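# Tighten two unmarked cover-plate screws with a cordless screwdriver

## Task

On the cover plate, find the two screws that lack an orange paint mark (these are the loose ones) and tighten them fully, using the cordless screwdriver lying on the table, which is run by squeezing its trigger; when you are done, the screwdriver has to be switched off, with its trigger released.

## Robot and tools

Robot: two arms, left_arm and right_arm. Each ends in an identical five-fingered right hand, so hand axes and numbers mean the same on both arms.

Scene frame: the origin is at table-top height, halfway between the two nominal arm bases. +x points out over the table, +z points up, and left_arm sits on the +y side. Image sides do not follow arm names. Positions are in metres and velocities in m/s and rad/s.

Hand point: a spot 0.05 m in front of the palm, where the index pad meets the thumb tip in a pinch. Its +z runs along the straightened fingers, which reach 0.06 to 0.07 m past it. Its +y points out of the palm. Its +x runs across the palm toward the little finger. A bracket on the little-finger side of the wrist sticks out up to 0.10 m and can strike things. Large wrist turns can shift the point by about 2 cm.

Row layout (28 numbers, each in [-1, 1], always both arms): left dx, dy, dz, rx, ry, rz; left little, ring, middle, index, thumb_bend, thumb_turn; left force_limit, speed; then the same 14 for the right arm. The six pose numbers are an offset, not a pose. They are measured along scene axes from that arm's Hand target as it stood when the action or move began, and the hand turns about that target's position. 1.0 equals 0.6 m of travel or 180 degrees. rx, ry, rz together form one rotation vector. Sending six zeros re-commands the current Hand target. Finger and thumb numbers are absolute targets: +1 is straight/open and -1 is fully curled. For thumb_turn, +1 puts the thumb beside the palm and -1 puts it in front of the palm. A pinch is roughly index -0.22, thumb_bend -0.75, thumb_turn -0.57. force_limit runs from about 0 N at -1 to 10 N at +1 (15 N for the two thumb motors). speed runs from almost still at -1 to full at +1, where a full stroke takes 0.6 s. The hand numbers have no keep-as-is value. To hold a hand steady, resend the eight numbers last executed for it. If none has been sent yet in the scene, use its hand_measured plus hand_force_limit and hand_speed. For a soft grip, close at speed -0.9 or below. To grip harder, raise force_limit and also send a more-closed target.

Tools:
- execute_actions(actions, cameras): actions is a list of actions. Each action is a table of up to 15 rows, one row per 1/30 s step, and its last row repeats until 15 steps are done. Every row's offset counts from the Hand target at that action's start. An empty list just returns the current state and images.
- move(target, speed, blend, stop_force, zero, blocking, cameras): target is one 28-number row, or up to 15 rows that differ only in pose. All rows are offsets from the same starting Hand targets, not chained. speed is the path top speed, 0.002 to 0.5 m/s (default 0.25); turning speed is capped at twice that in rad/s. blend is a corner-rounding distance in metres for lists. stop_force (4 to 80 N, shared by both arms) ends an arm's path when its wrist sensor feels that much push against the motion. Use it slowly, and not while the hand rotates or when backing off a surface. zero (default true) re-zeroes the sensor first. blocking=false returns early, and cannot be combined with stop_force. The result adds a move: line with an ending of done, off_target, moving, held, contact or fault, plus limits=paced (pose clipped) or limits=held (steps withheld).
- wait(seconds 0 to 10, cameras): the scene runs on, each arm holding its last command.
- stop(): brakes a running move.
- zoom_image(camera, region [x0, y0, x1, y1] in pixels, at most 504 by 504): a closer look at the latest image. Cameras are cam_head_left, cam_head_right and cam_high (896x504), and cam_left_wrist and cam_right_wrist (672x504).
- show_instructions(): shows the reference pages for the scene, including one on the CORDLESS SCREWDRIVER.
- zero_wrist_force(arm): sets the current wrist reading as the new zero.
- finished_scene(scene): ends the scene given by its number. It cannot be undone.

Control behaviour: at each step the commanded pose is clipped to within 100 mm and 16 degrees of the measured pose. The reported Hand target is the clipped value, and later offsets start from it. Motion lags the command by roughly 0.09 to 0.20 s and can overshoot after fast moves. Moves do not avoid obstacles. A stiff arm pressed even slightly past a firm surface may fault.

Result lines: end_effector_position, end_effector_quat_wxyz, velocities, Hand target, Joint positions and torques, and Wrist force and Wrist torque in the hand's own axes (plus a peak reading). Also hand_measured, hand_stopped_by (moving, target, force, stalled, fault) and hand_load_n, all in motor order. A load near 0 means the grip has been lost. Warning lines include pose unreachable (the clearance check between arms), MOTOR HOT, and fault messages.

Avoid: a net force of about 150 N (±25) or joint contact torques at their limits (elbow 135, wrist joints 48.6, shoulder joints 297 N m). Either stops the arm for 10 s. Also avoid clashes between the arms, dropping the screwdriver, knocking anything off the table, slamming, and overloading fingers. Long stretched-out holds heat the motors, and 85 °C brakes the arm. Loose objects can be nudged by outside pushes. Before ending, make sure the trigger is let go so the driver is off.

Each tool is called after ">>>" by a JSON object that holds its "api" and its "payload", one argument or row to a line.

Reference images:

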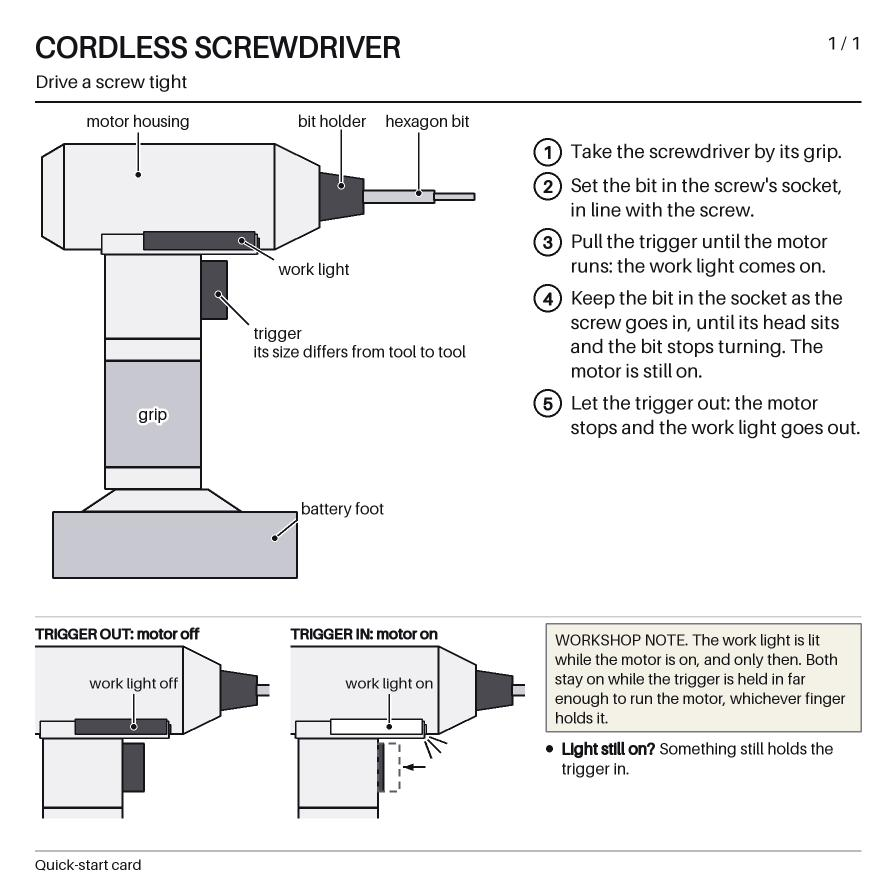

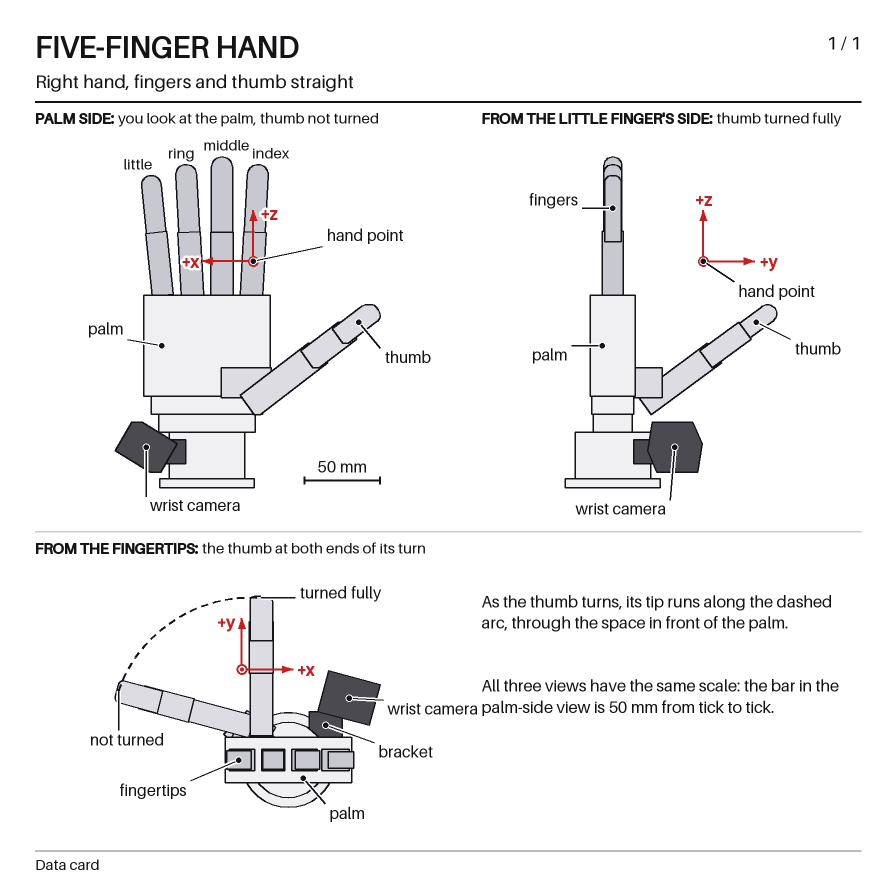

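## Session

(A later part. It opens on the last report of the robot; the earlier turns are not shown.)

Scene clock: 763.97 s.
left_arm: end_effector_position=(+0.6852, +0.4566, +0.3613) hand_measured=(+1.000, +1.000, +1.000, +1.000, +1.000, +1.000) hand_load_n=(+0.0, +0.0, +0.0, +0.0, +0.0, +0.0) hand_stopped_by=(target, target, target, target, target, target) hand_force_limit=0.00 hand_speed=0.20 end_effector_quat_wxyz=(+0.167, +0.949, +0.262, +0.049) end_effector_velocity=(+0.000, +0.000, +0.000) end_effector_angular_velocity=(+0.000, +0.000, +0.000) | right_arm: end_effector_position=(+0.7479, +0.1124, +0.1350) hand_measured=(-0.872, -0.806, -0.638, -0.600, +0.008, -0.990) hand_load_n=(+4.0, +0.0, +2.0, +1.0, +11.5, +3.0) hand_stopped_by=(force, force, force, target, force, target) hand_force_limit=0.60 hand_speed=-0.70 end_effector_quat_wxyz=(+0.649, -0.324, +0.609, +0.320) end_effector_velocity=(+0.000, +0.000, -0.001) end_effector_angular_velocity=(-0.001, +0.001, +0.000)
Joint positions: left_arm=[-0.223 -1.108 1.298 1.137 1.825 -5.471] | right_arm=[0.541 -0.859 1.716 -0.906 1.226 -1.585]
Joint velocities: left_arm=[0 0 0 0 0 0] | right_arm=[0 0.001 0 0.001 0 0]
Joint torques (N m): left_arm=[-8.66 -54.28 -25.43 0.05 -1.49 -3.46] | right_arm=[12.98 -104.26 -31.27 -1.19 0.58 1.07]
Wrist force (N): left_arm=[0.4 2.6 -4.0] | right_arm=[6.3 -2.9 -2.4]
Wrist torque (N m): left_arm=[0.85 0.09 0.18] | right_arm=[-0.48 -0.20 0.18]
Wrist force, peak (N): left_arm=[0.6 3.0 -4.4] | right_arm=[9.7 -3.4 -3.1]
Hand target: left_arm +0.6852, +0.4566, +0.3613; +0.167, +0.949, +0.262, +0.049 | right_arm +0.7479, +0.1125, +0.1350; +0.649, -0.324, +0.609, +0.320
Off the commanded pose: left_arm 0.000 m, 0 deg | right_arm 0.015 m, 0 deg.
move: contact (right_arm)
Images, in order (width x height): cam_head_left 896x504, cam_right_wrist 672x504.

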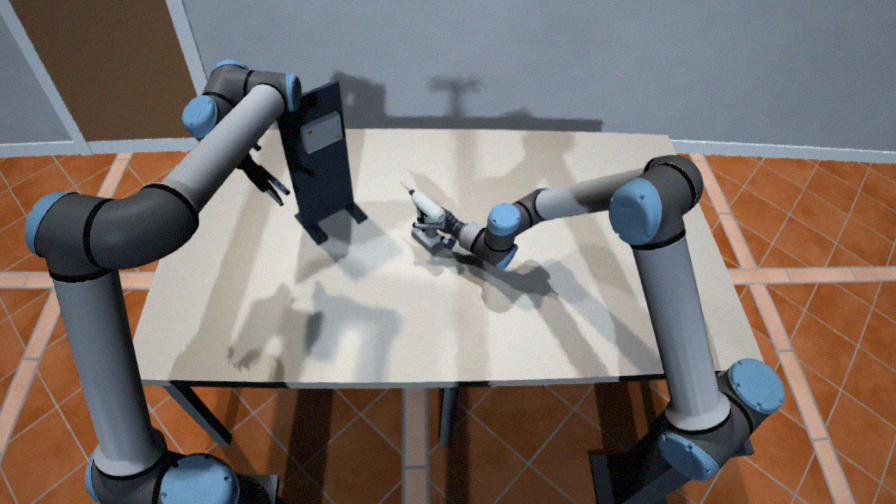

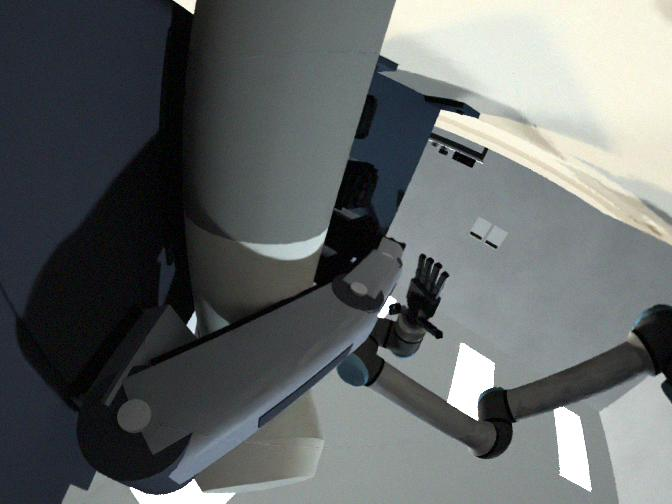

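>>> {"api": "move", "payload": {
  "target": [0,0,0,0,0,0,1,1,1,1,1,1,0,0.2,0,0,0,0,0,0,-0.98,-0.98,-0.93,-0.50,-0.97,-0.99,0.6,-0.7],
  "speed": 0.01,
  "cameras": ["cam_head_right","cam_left_wrist"]
}}

>>> {"api": "zoom_image", "payload": {
  "camera": "cam_head_right",
  "region": [400, 150, 500, 250]
}}

>>> {"api": "zoom_image", "payload": {
  "camera": "cam_left_wrist",
  "region": [400, 220, 560, 360]
}}

Scene clock: 764.83 s.
left_arm: end_effector_position=(+0.6852, +0.4566, +0.3613) hand_measured=(+1.000, +1.000, +1.000, +1.000, +1.000, +1.000) hand_load_n=(+0.0, +0.0, +0.0, +0.0, +0.0, +0.0) hand_stopped_by=(target, target, target, target, target, target) hand_force_limit=0.00 hand_speed=0.20 end_effector_quat_wxyz=(+0.167, +0.949, +0.262, +0.049) end_effector_velocity=(+0.000, +0.000, +0.000) end_effector_angular_velocity=(+0.000, +0.000, +0.001) | right_arm: end_effector_position=(+0.7479, +0.1124, +0.1350) hand_measured=(-0.872, -0.806, -0.638, -0.500, +0.008, -0.990) hand_load_n=(+3.5, +0.0, +2.0, +0.5, +11.5, +2.5) hand_stopped_by=(force, force, force, target, force, target) hand_force_limit=0.60 hand_speed=-0.70 end_effector_quat_wxyz=(+0.649, -0.324, +0.609, +0.320) end_effector_velocity=(+0.000, +0.000, -0.002) end_effector_angular_velocity=(-0.001, +0.002, +0.000)
Joint positions: left_arm=[-0.223 -1.108 1.298 1.137 1.825 -5.471] | right_arm=[0.541 -0.859 1.716 -0.906 1.226 -1.585]
Joint velocities: left_arm=[-0.001 0 0 0 -0.001 -0.002] | right_arm=[0 0.002 0 0 0 0]
Joint torques (N m): left_arm=[-9.67 -53.77 -26.17 0.9 -0.96 -2.96] | right_arm=[11.82 -103.9 -36.36 -2.27 -0.3 1.04]
Wrist force (N): left_arm=[0.1 2.5 -4.3] | right_arm=[6.8 -3.4 -2.5]
Wrist torque (N m): left_arm=[0.87 0.15 0.15] | right_arm=[-0.53 -0.20 0.12]
Wrist force, peak (N): left_arm=[0.6 3.1 -4.4] | right_arm=[7.5 -3.4 -2.5]
Hand target: left_arm +0.6852, +0.4566, +0.3613; +0.167, +0.949, +0.262, +0.049 | right_arm +0.7479, +0.1125, +0.1350; +0.649, -0.324, +0.609, +0.320
Off the commanded pose: left_arm 0.000 m, 0 deg | right_arm 0.000 m, 0 deg.
move: done
Images, in order (width x height): cam_head_right 896x504, cam_left_wrist 672x504.

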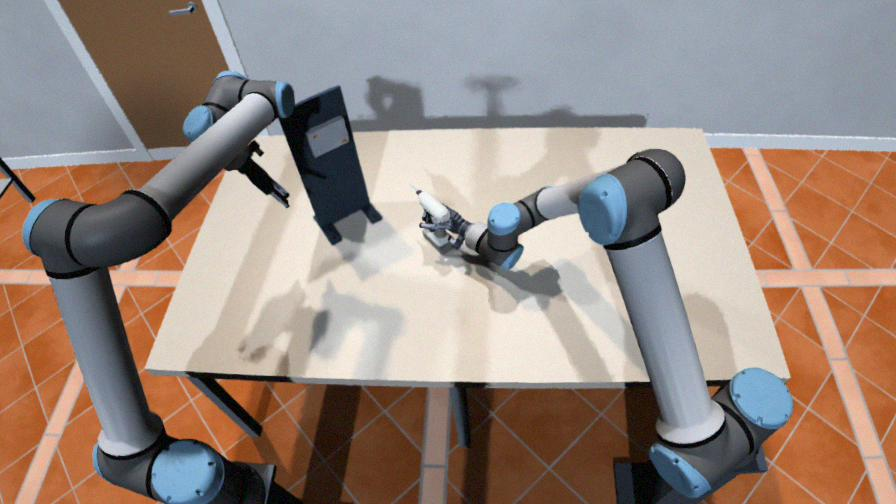

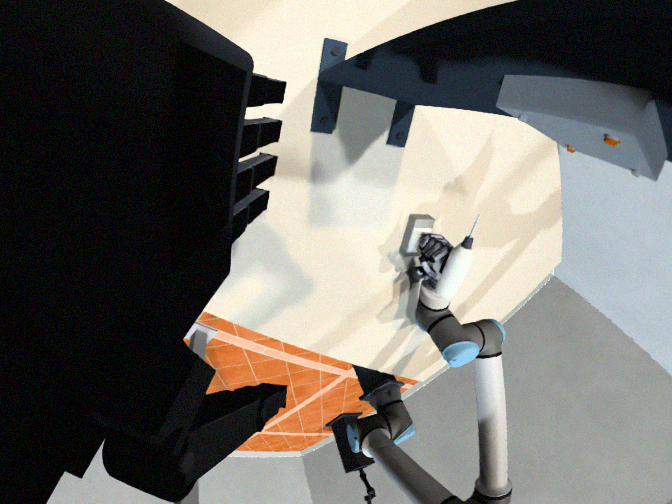

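Scaled by 5.040.

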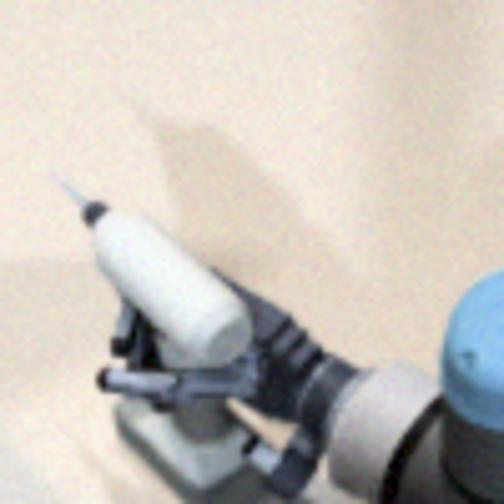

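Scaled by 3.150 from the camera's 672x504 image, which has a finer 960x720 frame.

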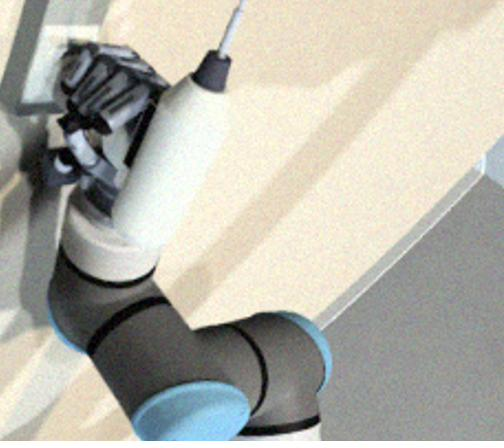

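>>> {"api": "move", "payload": {
  "target": [0,0,0,0,0,0,1,1,1,1,1,1,0,0.2,0,0,-0.005,0,0,0,-0.84,-0.78,-0.6,-0.50,0.04,-0.99,0.6,-0.9],
  "speed": 0.004,
  "stop_force": 8,
  "cameras": ["cam_head_right"]
}}

>>> {"api": "zoom_image", "payload": {
  "camera": "cam_head_right",
  "region": [400, 150, 500, 250]
}}

Scene clock: 765.97 s.
left_arm: end_effector_position=(+0.6852, +0.4566, +0.3613) hand_measured=(+1.000, +1.000, +1.000, +1.000, +1.000, +1.000) hand_load_n=(+0.0, +0.0, +0.0, +0.0, -0.5, +0.0) hand_stopped_by=(target, target, target, target, target, target) hand_force_limit=0.00 hand_speed=0.20 end_effector_quat_wxyz=(+0.167, +0.949, +0.262, +0.049) end_effector_velocity=(+0.000, +0.000, -0.001) end_effector_angular_velocity=(+0.000, +0.002, +0.001) | right_arm: end_effector_position=(+0.7479, +0.1125, +0.1343) hand_measured=(-0.840, -0.780, -0.600, -0.500, +0.044, -0.990) hand_load_n=(+0.0, +0.0, -2.0, +1.0, +3.5, +3.0) hand_stopped_by=(target, target, target, target, target, target) hand_force_limit=0.60 hand_speed=-0.90 end_effector_quat_wxyz=(+0.649, -0.324, +0.609, +0.320) end_effector_velocity=(+0.000, +0.000, +0.001) end_effector_angular_velocity=(+0.000, +0.000, +0.000)
Joint positions: left_arm=[-0.223 -1.108 1.298 1.137 1.825 -5.471] | right_arm=[0.541 -0.859 1.716 -0.907 1.226 -1.585]
Joint velocities: left_arm=[0 0.001 0 0.001 0 -0.001] | right_arm=[0 -0.001 0 0 0 0]
Joint torques (N m): left_arm=[-4.8 -53.87 -26.84 0.96 -1.28 -3.21] | right_arm=[11.6 -99.13 -30.9 0.06 -0.18 0.92]
Wrist force (N): left_arm=[0.6 2.8 -4.0] | right_arm=[0.7 -4.8 -1.2]
Wrist torque (N m): left_arm=[0.89 0.06 0.19] | right_arm=[-0.64 0.11 -0.03]
Wrist force, peak (N): left_arm=[0.3 3.2 -4.4] | right_arm=[7.2 -3.2 -2.3]
Hand target: left_arm +0.6852, +0.4566, +0.3613; +0.167, +0.949, +0.262, +0.049 | right_arm +0.7479, +0.1125, +0.1343; +0.649, -0.324, +0.609, +0.320
Off the commanded pose: left_arm 0.000 m, 0 deg | right_arm 0.002 m, 0 deg.
move: contact (right_arm)
Images, in order (width x height): cam_head_right 896x504.

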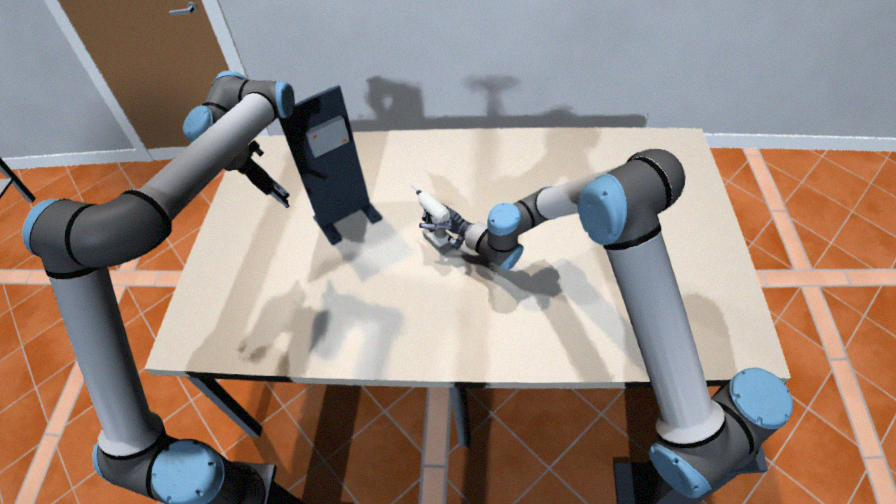

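Scaled by 5.040.

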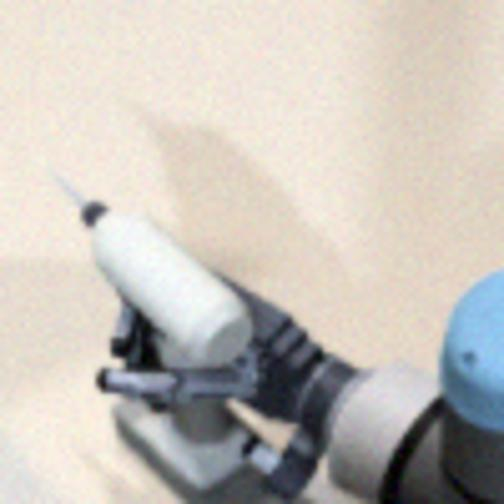

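>>> {"api": "move", "payload": {
  "target": [0,0,0,0,0,0,1,1,1,1,1,1,0,0.2,0,0,0,0,0,0,-0.7,-0.65,-0.5,0,0.2,-0.99,0.6,-0.85],
  "speed": 0.004,
  "cameras": ["cam_head_right"]
}}

>>> {"api": "zoom_image", "payload": {
  "camera": "cam_head_right",
  "region": [400, 150, 500, 250]
}}

Scene clock: 768.37 s.
left_arm: end_effector_position=(+0.6852, +0.4566, +0.3613) hand_measured=(+1.000, +1.000, +1.000, +1.000, +1.000, +1.000) hand_load_n=(+0.0, +0.0, +0.0, +0.0, +0.0, +0.0) hand_stopped_by=(target, target, target, target, target, target) hand_force_limit=0.00 hand_speed=0.20 end_effector_quat_wxyz=(+0.167, +0.949, +0.262, +0.049) end_effector_velocity=(+0.000, +0.000, +0.000) end_effector_angular_velocity=(+0.000, +0.001, +0.002) | right_arm: end_effector_position=(+0.7479, +0.1125, +0.1343) hand_measured=(-0.700, -0.650, -0.500, +0.000, +0.200, -0.990) hand_load_n=(+0.0, +0.0, +0.0, +0.0, +0.0, +0.0) hand_stopped_by=(target, target, target, target, target, target) hand_force_limit=0.60 hand_speed=-0.85 end_effector_quat_wxyz=(+0.649, -0.324, +0.609, +0.320) end_effector_velocity=(+0.000, +0.000, +0.000) end_effector_angular_velocity=(+0.000, +0.000, +0.000)
Joint positions: left_arm=[-0.223 -1.108 1.298 1.137 1.825 -5.471] | right_arm=[0.541 -0.859 1.716 -0.907 1.226 -1.585]
Joint velocities: left_arm=[0 0 0 0.001 -0.001 -0.002] | right_arm=[0 0 0 0 0 0]
Joint torques (N m): left_arm=[-3.62 -55.28 -28.58 0.62 -1.65 -3.19] | right_arm=[11.31 -98.05 -28.36 -3.01 -0.3 1.01]
Wrist force (N): left_arm=[0.3 2.9 -3.8] | right_arm=[1.5 -5.2 -2.7]
Wrist torque (N m): left_arm=[0.90 0.11 0.17] | right_arm=[-0.62 -0.05 -0.15]
Wrist force, peak (N): left_arm=[0.6 3.0 -4.3] | right_arm=[1.7 -5.4 -2.7]
Hand target: left_arm +0.6852, +0.4566, +0.3613; +0.167, +0.949, +0.262, +0.049 | right_arm +0.7479, +0.1125, +0.1343; +0.649, -0.324, +0.609, +0.320
Off the commanded pose: left_arm 0.000 m, 0 deg | right_arm 0.000 m, 0 deg.
move: done
Images, in order (width x height): cam_head_right 896x504.

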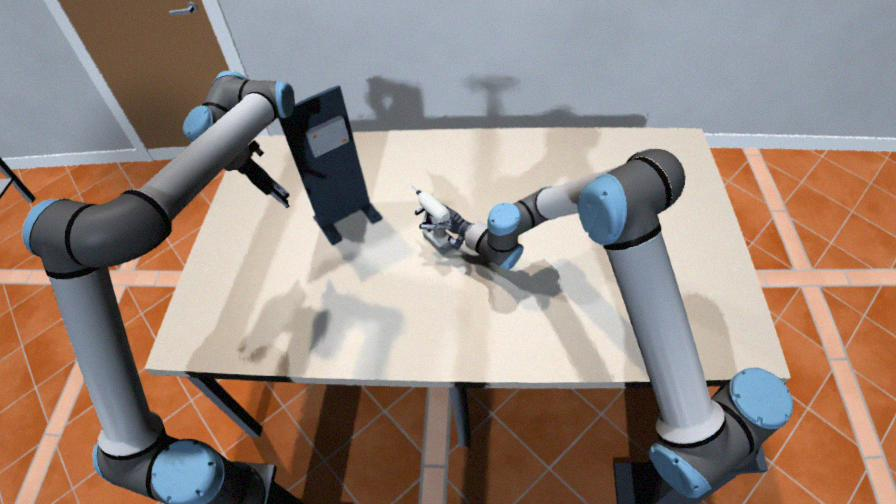

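Scaled by 5.040.

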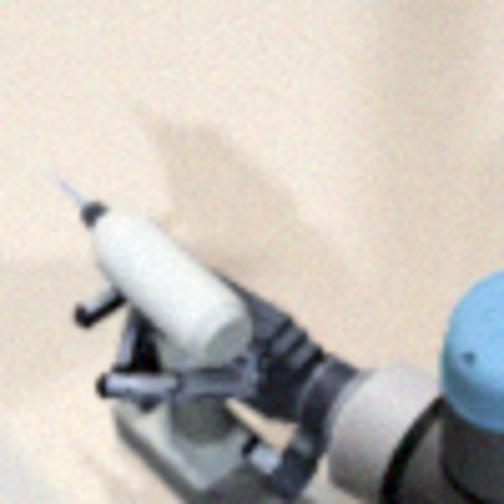

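>>> {"api": "move", "payload": {
  "target": [0,0,0,0,0,0,1,1,1,1,1,1,0,0.2,0,0,0,0,0,0,0.9,0.9,0.9,0.9,1,-0.99,0.6,-0.5],
  "speed": 0.004,
  "cameras": ["cam_head_right"]
}}

>>> {"api": "zoom_image", "payload": {
  "camera": "cam_head_right",
  "region": [400, 150, 500, 250]
}}

>>> {"api": "move", "payload": {
  "target": [0,0,0,0,0,0,1,1,1,1,1,1,0,0.2,-0.0382,-0.0545,-0.0033,0,0,0,0.9,0.9,0.9,0.9,1,-0.99,0.6,-0.5],
  "speed": 0.03,
  "stop_force": 5,
  "cameras": ["cam_head_right"]
}}

>>> {"api": "zoom_image", "payload": {
  "camera": "cam_head_right",
  "region": [400, 150, 500, 250]
}}

Scene clock: 770.77 s.
left_arm: end_effector_position=(+0.6852, +0.4566, +0.3613) hand_measured=(+1.000, +1.000, +1.000, +1.000, +1.000, +1.000) hand_load_n=(+0.0, +0.0, +0.0, +0.0, +0.0, +0.0) hand_stopped_by=(target, target, target, target, target, target) hand_force_limit=0.00 hand_speed=0.20 end_effector_quat_wxyz=(+0.167, +0.949, +0.262, +0.049) end_effector_velocity=(+0.000, +0.000, +0.000) end_effector_angular_velocity=(+0.000, -0.001, +0.000) | right_arm: end_effector_position=(+0.7479, +0.1125, +0.1343) hand_measured=(+0.900, +0.900, +0.900, +0.900, +1.000, -0.990) hand_load_n=(+0.0, +0.0, +0.0, +0.0, +0.0, +0.0) hand_stopped_by=(target, target, target, target, target, target) hand_force_limit=0.60 hand_speed=-0.50 end_effector_quat_wxyz=(+0.649, -0.324, +0.609, +0.320) end_effector_velocity=(+0.000, +0.000, +0.000) end_effector_angular_velocity=(+0.000, +0.000, +0.000)
Joint positions: left_arm=[-0.223 -1.108 1.298 1.137 1.825 -5.471] | right_arm=[0.541 -0.859 1.716 -0.907 1.226 -1.585]
Joint velocities: left_arm=[0 0 0 -0.001 0 0] | right_arm=[0 0 0 0 0 0]
Joint torques (N m): left_arm=[-6.28 -57.85 -27.94 0.78 -1.1 -3.37] | right_arm=[9.71 -97.29 -25.86 -4.47 -0.25 1.07]
Wrist force (N): left_arm=[0.4 2.7 -4.0] | right_arm=[1.6 -5.1 -2.3]
Wrist torque (N m): left_arm=[0.88 0.10 0.18] | right_arm=[-0.62 -0.06 -0.13]
Wrist force, peak (N): left_arm=[0.3 3.4 -4.3] | right_arm=[1.7 -5.5 -2.7]
Hand target: left_arm +0.6852, +0.4566, +0.3613; +0.167, +0.949, +0.262, +0.049 | right_arm +0.7479, +0.1125, +0.1343; +0.649, -0.324, +0.609, +0.320
Off the commanded pose: left_arm 0.000 m, 0 deg | right_arm 0.000 m, 0 deg.
move: done
Images, in order (width x height): cam_head_right 896x504.

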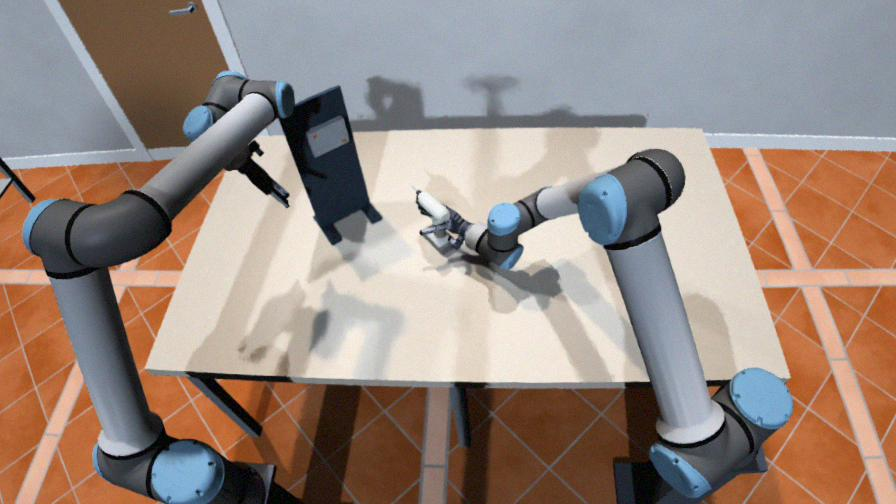

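Scaled by 5.040.

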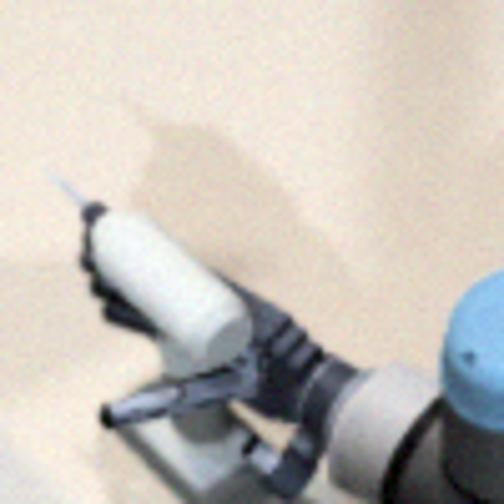

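Scene clock: 773.33 s.
left_arm: end_effector_position=(+0.6852, +0.4566, +0.3613) hand_measured=(+1.000, +1.000, +1.000, +1.000, +1.000, +1.000) hand_load_n=(+0.0, +0.0, +0.0, +0.0, +0.0, +0.0) hand_stopped_by=(target, target, target, target, target, target) hand_force_limit=0.00 hand_speed=0.20 end_effector_quat_wxyz=(+0.167, +0.949, +0.262, +0.049) end_effector_velocity=(+0.000, +0.001, +0.000) end_effector_angular_velocity=(-0.001, +0.000, +0.003) | right_arm: end_effector_position=(+0.7250, +0.0798, +0.1323) hand_measured=(+0.900, +0.900, +0.900, +0.900, +1.000, -0.990) hand_load_n=(+0.0, +0.0, +0.0, -0.5, +0.5, +0.0) hand_stopped_by=(target, target, target, target, target, target) hand_force_limit=0.60 hand_speed=-0.50 end_effector_quat_wxyz=(+0.649, -0.324, +0.609, +0.320) end_effector_velocity=(+0.000, +0.000, -0.001) end_effector_angular_velocity=(+0.000, +0.001, +0.000)
Joint positions: left_arm=[-0.223 -1.108 1.298 1.137 1.825 -5.471] | right_arm=[0.523 -0.899 1.805 -0.957 1.207 -1.584]
Joint velocities: left_arm=[0.001 -0.001 0 0 0 -0.002] | right_arm=[0 0.001 0 0 0 0]
Joint torques (N m): left_arm=[-2.67 -54.96 -29.91 1.51 -1.19 -3.34] | right_arm=[14.06 -76.05 -31.92 -0.64 1.92 1.09]
Wrist force (N): left_arm=[0.3 2.6 -4.2] | right_arm=[2.2 -3.2 -2.4]
Wrist torque (N m): left_arm=[0.88 0.11 0.17] | right_arm=[-0.52 -0.11 -0.10]
Wrist force, peak (N): left_arm=[0.4 3.0 -4.6] | right_arm=[2.1 -5.5 -2.6]
Hand target: left_arm +0.6852, +0.4566, +0.3613; +0.167, +0.949, +0.262, +0.049 | right_arm +0.7250, +0.0798, +0.1323; +0.649, -0.324, +0.609, +0.320
Off the commanded pose: left_arm 0.000 m, 0 deg | right_arm 0.000 m, 0 deg.
move: done
Images, in order (width x height): cam_head_right 896x504.

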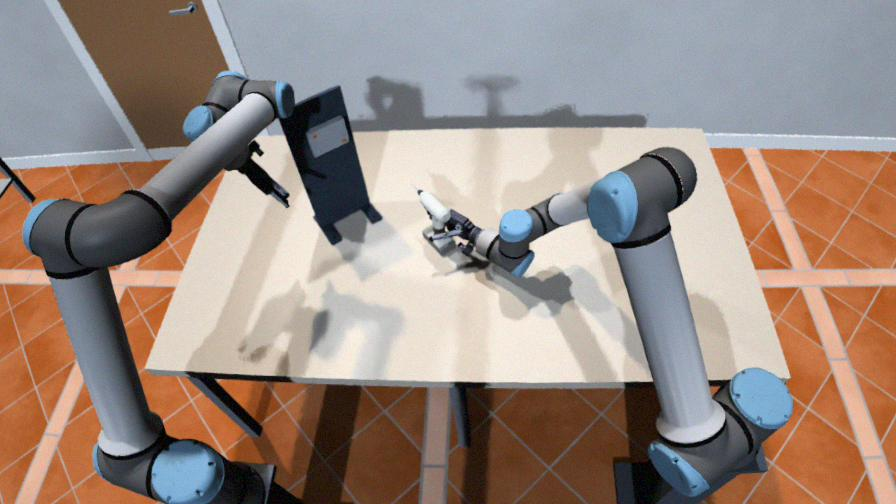

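Scaled by 5.040.

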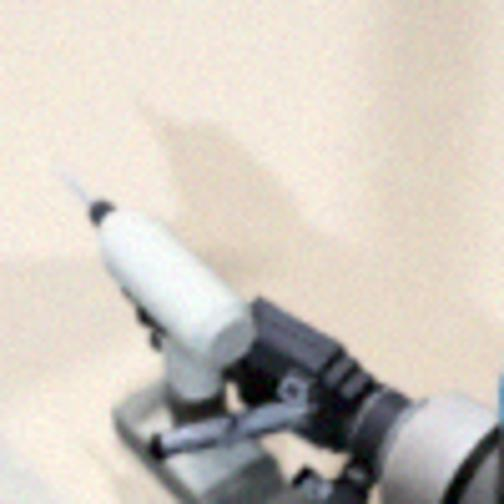

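>>> {"api": "move", "payload": {
  "target": [0,0,0,0,0,0,1,1,1,1,1,1,0,0.2,-0.1146,-0.1636,0.02,0,0,0,0.9,0.9,0.9,0.9,1,-0.99,0.6,-0.5],
  "speed": 0.07,
  "cameras": ["cam_head_right","cam_left_wrist"]
}}

>>> {"api": "zoom_image", "payload": {
  "camera": "cam_head_right",
  "region": [400, 150, 500, 250]
}}

>>> {"api": "zoom_image", "payload": {
  "camera": "cam_left_wrist",
  "region": [490, 60, 670, 200]
}}

>>> {"api": "zoom_image", "payload": {
  "camera": "cam_left_wrist",
  "region": [390, 200, 510, 320]
}}

Scene clock: 775.50 s.
left_arm: end_effector_position=(+0.6852, +0.4566, +0.3613) hand_measured=(+1.000, +1.000, +1.000, +1.000, +1.000, +1.000) hand_load_n=(+0.0, +0.0, +0.0, +0.0, +0.0, +0.0) hand_stopped_by=(target, target, target, target, target, target) hand_force_limit=0.00 hand_speed=0.20 end_effector_quat_wxyz=(+0.167, +0.949, +0.262, +0.049) end_effector_velocity=(+0.000, -0.001, +0.000) end_effector_angular_velocity=(-0.001, +0.000, +0.000) | right_arm: end_effector_position=(+0.6563, -0.0185, +0.1444) hand_measured=(+0.900, +0.900, +0.900, +0.900, +1.000, -0.990) hand_load_n=(+0.0, +0.0, +0.0, +0.5, +0.0, +0.0) hand_stopped_by=(target, target, target, target, target, target) hand_force_limit=0.60 hand_speed=-0.50 end_effector_quat_wxyz=(+0.649, -0.324, +0.609, +0.320) end_effector_velocity=(+0.001, +0.001, +0.000) end_effector_angular_velocity=(-0.001, +0.002, -0.001)
Joint positions: left_arm=[-0.223 -1.108 1.298 1.137 1.825 -5.471] | right_arm=[0.452 -1.038 2.056 -1.07 1.136 -1.58]
Joint velocities: left_arm=[-0.001 0 0 0 0.001 0] | right_arm=[0.001 0.002 -0.004 0.003 0.002 0]
Joint torques (N m): left_arm=[-2.99 -56.21 -28.76 0.8 -1.46 -2.96] | right_arm=[15.5 -65.55 -30.9 -0.93 2.09 1.35]
Wrist force (N): left_arm=[0.0 2.9 -4.0] | right_arm=[5.1 -4.0 -2.7]
Wrist torque (N m): left_arm=[0.91 0.15 0.16] | right_arm=[-0.52 0.06 0.04]
Wrist force, peak (N): left_arm=[0.4 2.8 -4.5] | right_arm=[5.2 -3.7 -3.6]
Hand target: left_arm +0.6852, +0.4566, +0.3613; +0.167, +0.949, +0.262, +0.049 | right_arm +0.6562, -0.0184, +0.1443; +0.649, -0.324, +0.609, +0.320
Off the commanded pose: left_arm 0.000 m, 0 deg | right_arm 0.000 m, 0 deg.
move: done
Images, in order (width x height): cam_head_right 896x504, cam_left_wrist 672x504.

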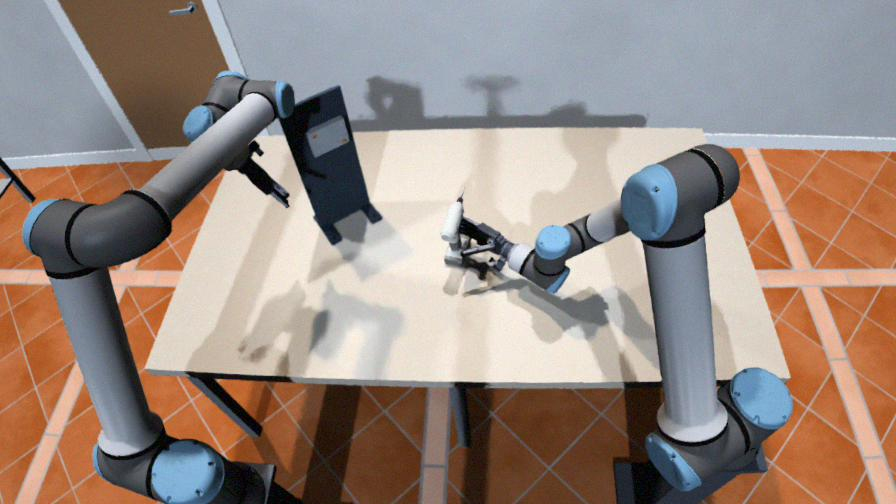

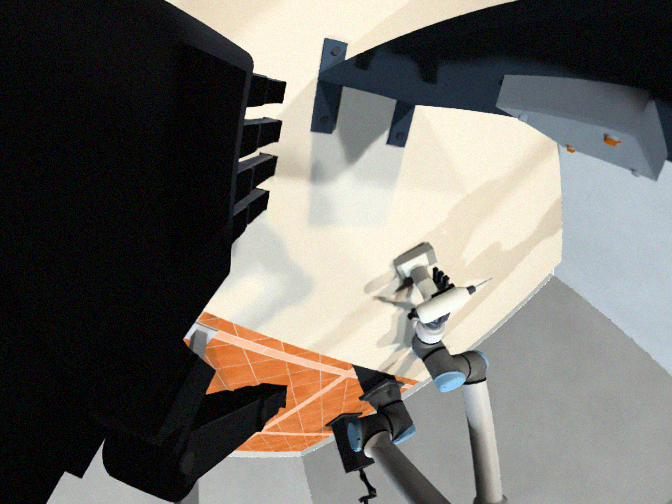

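Scaled by 5.040.

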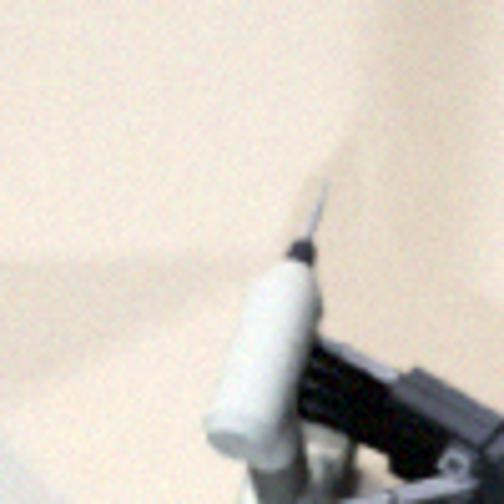

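Scaled by 2.800 from the camera's 672x504 image, which has a finer 960x720 frame.

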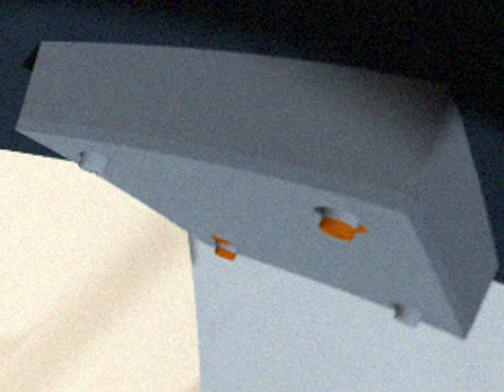

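Scaled by 4.200 from the camera's 672x504 image, which has a finer 960x720 frame.

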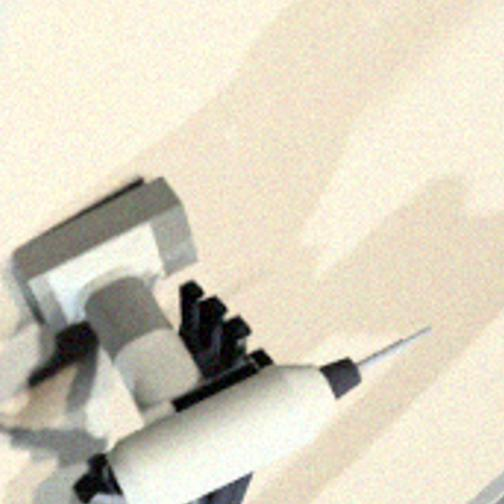

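>>> {"api": "wait", "payload": {
  "seconds": 0,
  "cameras": ["cam_high","cam_head_left","cam_head_right","cam_right_wrist"]
}}

>>> {"api": "zoom_image", "payload": {
  "camera": "cam_head_left",
  "region": [420, 180, 540, 290]
}}

>>> {"api": "zoom_image", "payload": {
  "camera": "cam_high",
  "region": [400, 240, 560, 400]
}}

>>> {"api": "zoom_image", "payload": {
  "camera": "cam_head_right",
  "region": [420, 180, 540, 290]
}}

Scene clock: 775.83 s.
left_arm: end_effector_position=(+0.6852, +0.4566, +0.3613) hand_measured=(+1.000, +1.000, +1.000, +1.000, +1.000, +1.000) hand_load_n=(+0.0, +0.0, +0.0, +0.0, +0.0, +0.5) hand_stopped_by=(target, target, target, target, target, target) hand_force_limit=0.00 hand_speed=0.20 end_effector_quat_wxyz=(+0.167, +0.949, +0.262, +0.049) end_effector_velocity=(+0.000, +0.001, +0.000) end_effector_angular_velocity=(+0.000, -0.001, +0.000) | right_arm: end_effector_position=(+0.6563, -0.0185, +0.1443) hand_measured=(+0.900, +0.900, +0.900, +0.900, +1.000, -0.990) hand_load_n=(+0.0, +0.0, +0.0, +1.0, +0.0, +0.0) hand_stopped_by=(target, target, target, target, target, target) hand_force_limit=0.60 hand_speed=-0.50 end_effector_quat_wxyz=(+0.649, -0.324, +0.609, +0.320) end_effector_velocity=(+0.000, +0.000, +0.000) end_effector_angular_velocity=(+0.000, +0.001, +0.000)
Joint positions: left_arm=[-0.223 -1.108 1.298 1.137 1.825 -5.471] | right_arm=[0.452 -1.038 2.055 -1.07 1.136 -1.58]
Joint velocities: left_arm=[0.001 0 0 -0.001 -0.001 0] | right_arm=[0 0 0 0.001 0 0]
Joint torques (N m): left_arm=[-0.03 -58.7 -29.37 1.25 -0.83 -2.54] | right_arm=[15.34 -64.52 -24.01 -0.76 2.11 0.8]
Wrist force (N): left_arm=[0.0 2.8 -4.2] | right_arm=[5.2 -4.2 -2.9]
Wrist torque (N m): left_arm=[0.91 0.17 0.15] | right_arm=[-0.50 -0.04 0.05]
Wrist force, peak (N): left_arm=[0.6 3.1 -4.3] | right_arm=[5.4 -4.3 -2.9]
Hand target: left_arm +0.6852, +0.4566, +0.3613; +0.167, +0.949, +0.262, +0.049 | right_arm +0.6562, -0.0184, +0.1443; +0.649, -0.324, +0.609, +0.320
Off the commanded pose: left_arm 0.000 m, 0 deg | right_arm 0.000 m, 0 deg.
Images, in order (width x height): cam_head_left 896x504, cam_head_right 896x504, cam_high 896x504, cam_right_wrist 672x504.

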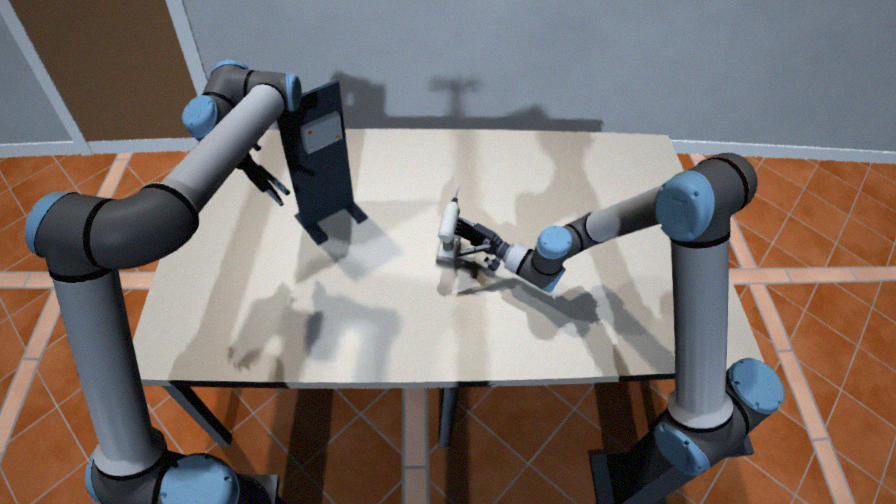

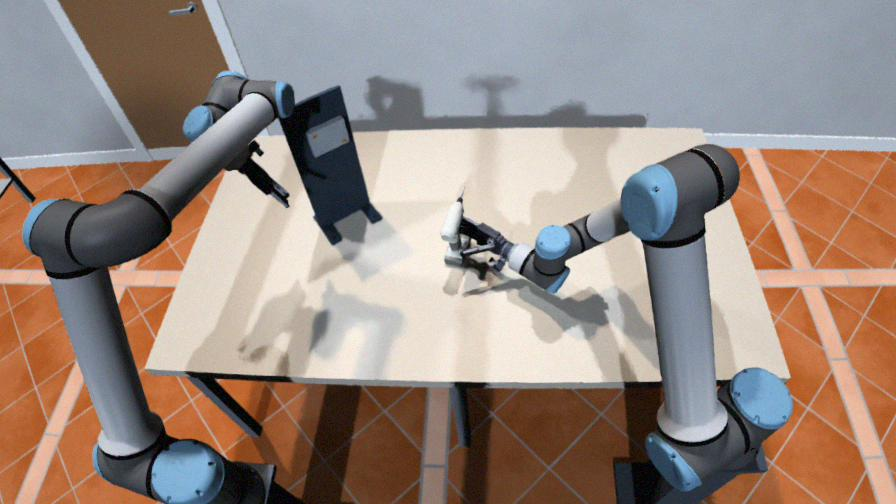

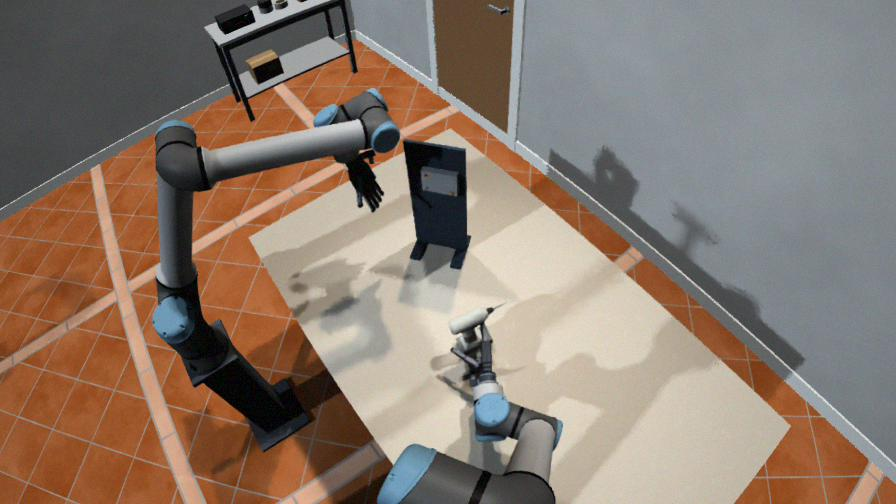

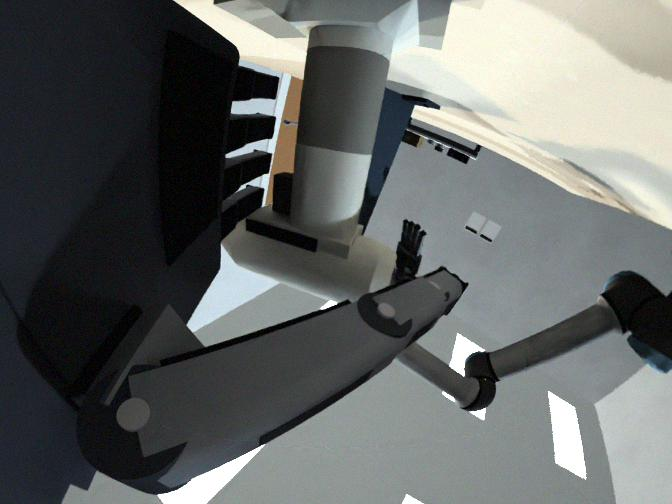

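Scaled by 4.200.

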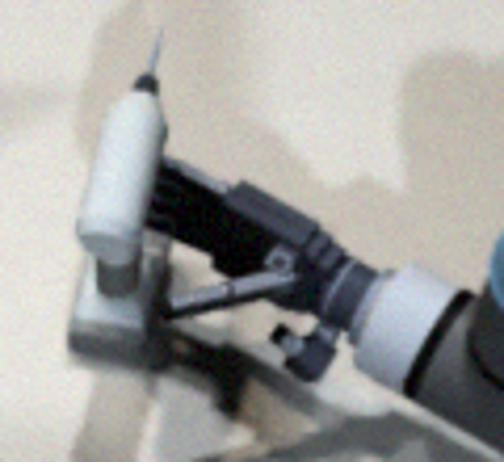

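Scaled by 3.150.

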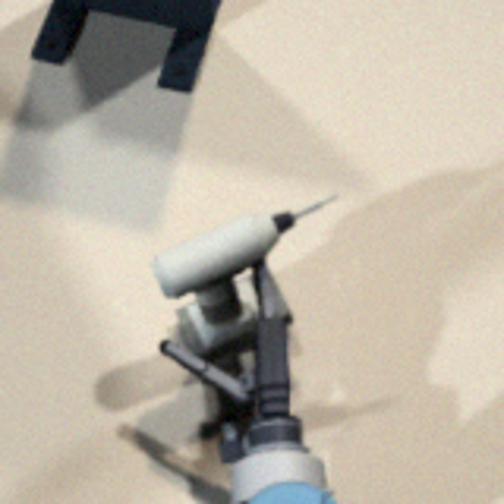

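Scaled by 4.200.

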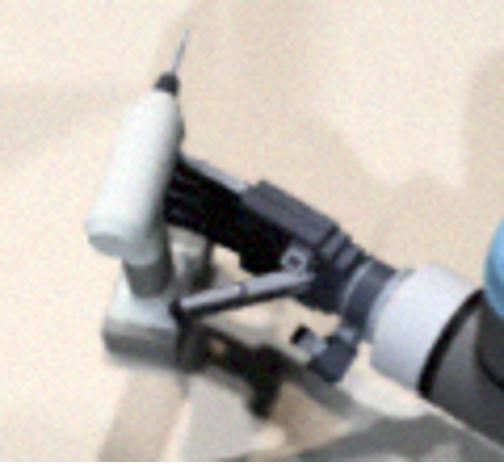

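>>> {"api": "move", "payload": {
  "target": [
    [0,0,0,0,0,0,1,1,1,1,1,1,0,0.2,0.0108,-0.0078,0,0,0,0,1,1,1,1,1,-0.99,0.6,-0.5],
    [0,0,0,0,0,0,1,1,1,1,1,1,0,0.2,-0.0171,-0.0475,0,0,0,0,1,1,1,1,1,-0.99,0.6,-0.5]
  ],
  "speed": 0.02,
  "stop_force": 4,
  "cameras": ["cam_high","cam_head_right","cam_right_wrist"]
}}

>>> {"api": "zoom_image", "payload": {
  "camera": "cam_high",
  "region": [400, 240, 560, 400]
}}

>>> {"api": "zoom_image", "payload": {
  "camera": "cam_head_right",
  "region": [420, 180, 540, 290]
}}

Scene clock: 780.50 s.
left_arm: end_effector_position=(+0.6852, +0.4566, +0.3613) hand_measured=(+1.000, +1.000, +1.000, +1.000, +1.000, +1.000) hand_load_n=(+0.0, +0.0, +0.0, +0.0, +0.0, +0.0) hand_stopped_by=(target, target, target, target, target, target) hand_force_limit=0.00 hand_speed=0.20 end_effector_quat_wxyz=(+0.167, +0.949, +0.262, +0.049) end_effector_velocity=(+0.000, +0.000, -0.001) end_effector_angular_velocity=(+0.000, +0.000, +0.000) | right_arm: end_effector_position=(+0.6459, -0.0469, +0.1443) hand_measured=(+1.000, +1.000, +1.000, +1.000, +1.000, -0.990) hand_load_n=(+0.0, +0.0, +0.0, +0.0, +0.0, +0.0) hand_stopped_by=(target, target, target, target, target, target) hand_force_limit=0.60 hand_speed=-0.50 end_effector_quat_wxyz=(+0.649, -0.324, +0.609, +0.320) end_effector_velocity=(+0.000, +0.000, +0.000) end_effector_angular_velocity=(+0.000, +0.000, +0.000)
Joint positions: left_arm=[-0.223 -1.108 1.298 1.137 1.825 -5.471] | right_arm=[0.418 -1.066 2.111 -1.099 1.103 -1.578]
Joint velocities: left_arm=[0 0.001 0 0 0 0.001] | right_arm=[0 0 0 0 0 0]
Joint torques (N m): left_arm=[-3.65 -57.25 -31.55 1.59 -1.34 -3.1] | right_arm=[14.82 -62 -29.58 -1.47 2.05 1.09]
Wrist force (N): left_arm=[0.4 2.8 -4.1] | right_arm=[6.2 -3.5 -3.1]
Wrist torque (N m): left_arm=[0.90 0.10 0.17] | right_arm=[-0.55 0.09 0.13]
Wrist force, peak (N): left_arm=[0.5 2.9 -4.5] | right_arm=[7.5 -2.9 -3.1]
Hand target: left_arm +0.6852, +0.4566, +0.3613; +0.167, +0.949, +0.262, +0.049 | right_arm +0.6459, -0.0469, +0.1443; +0.649, -0.324, +0.609, +0.320
Off the commanded pose: left_arm 0.000 m, 0 deg | right_arm 0.000 m, 0 deg.
move: done
Images, in order (width x height): cam_head_right 896x504, cam_high 896x504, cam_right_wrist 672x504.

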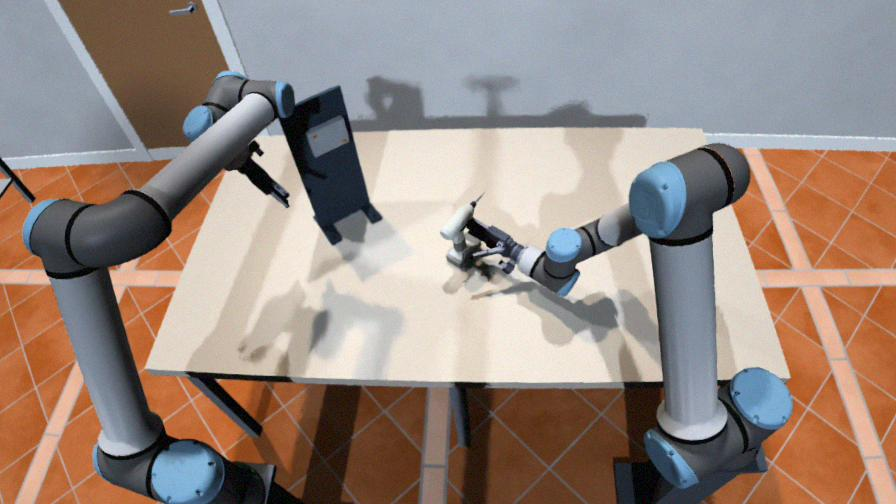

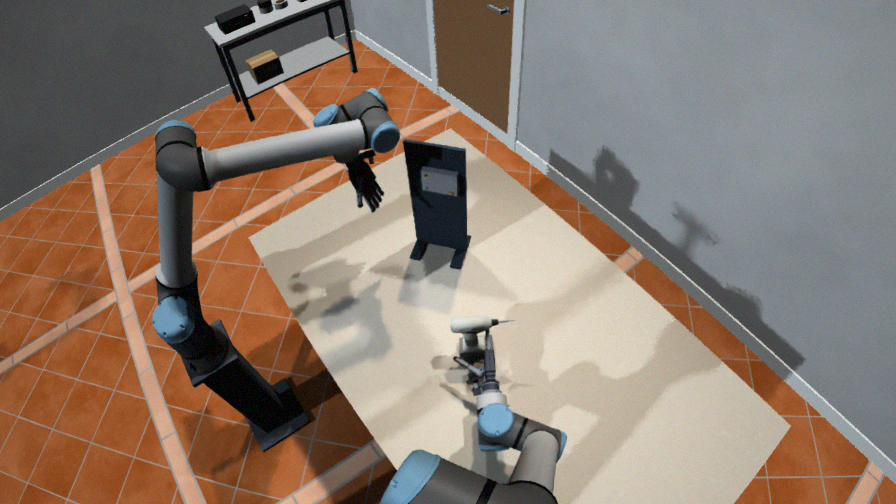

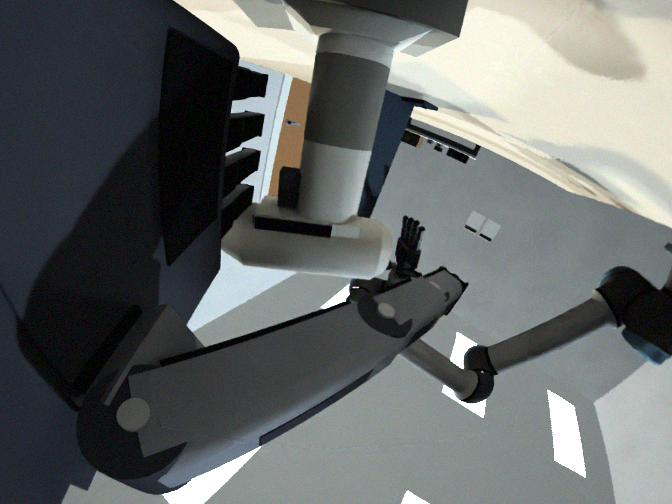

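Scaled by 3.150.

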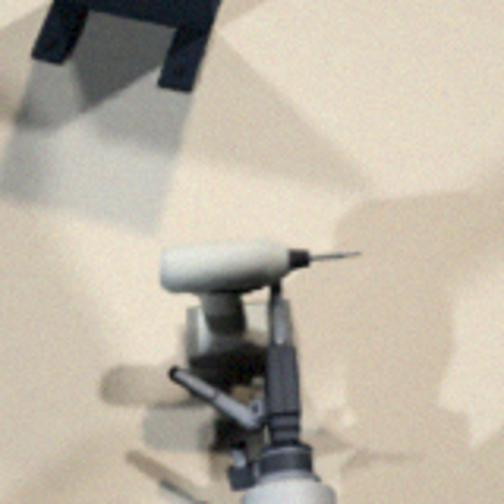

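Scaled by 4.200.

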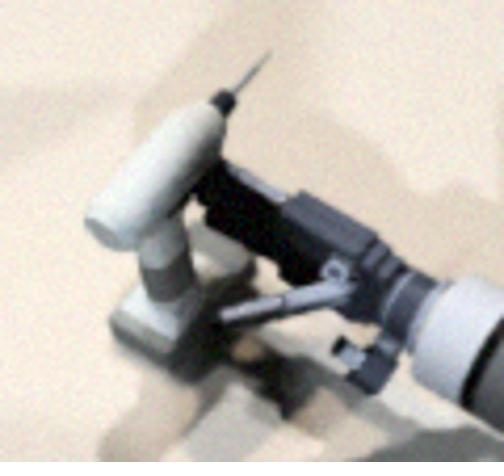

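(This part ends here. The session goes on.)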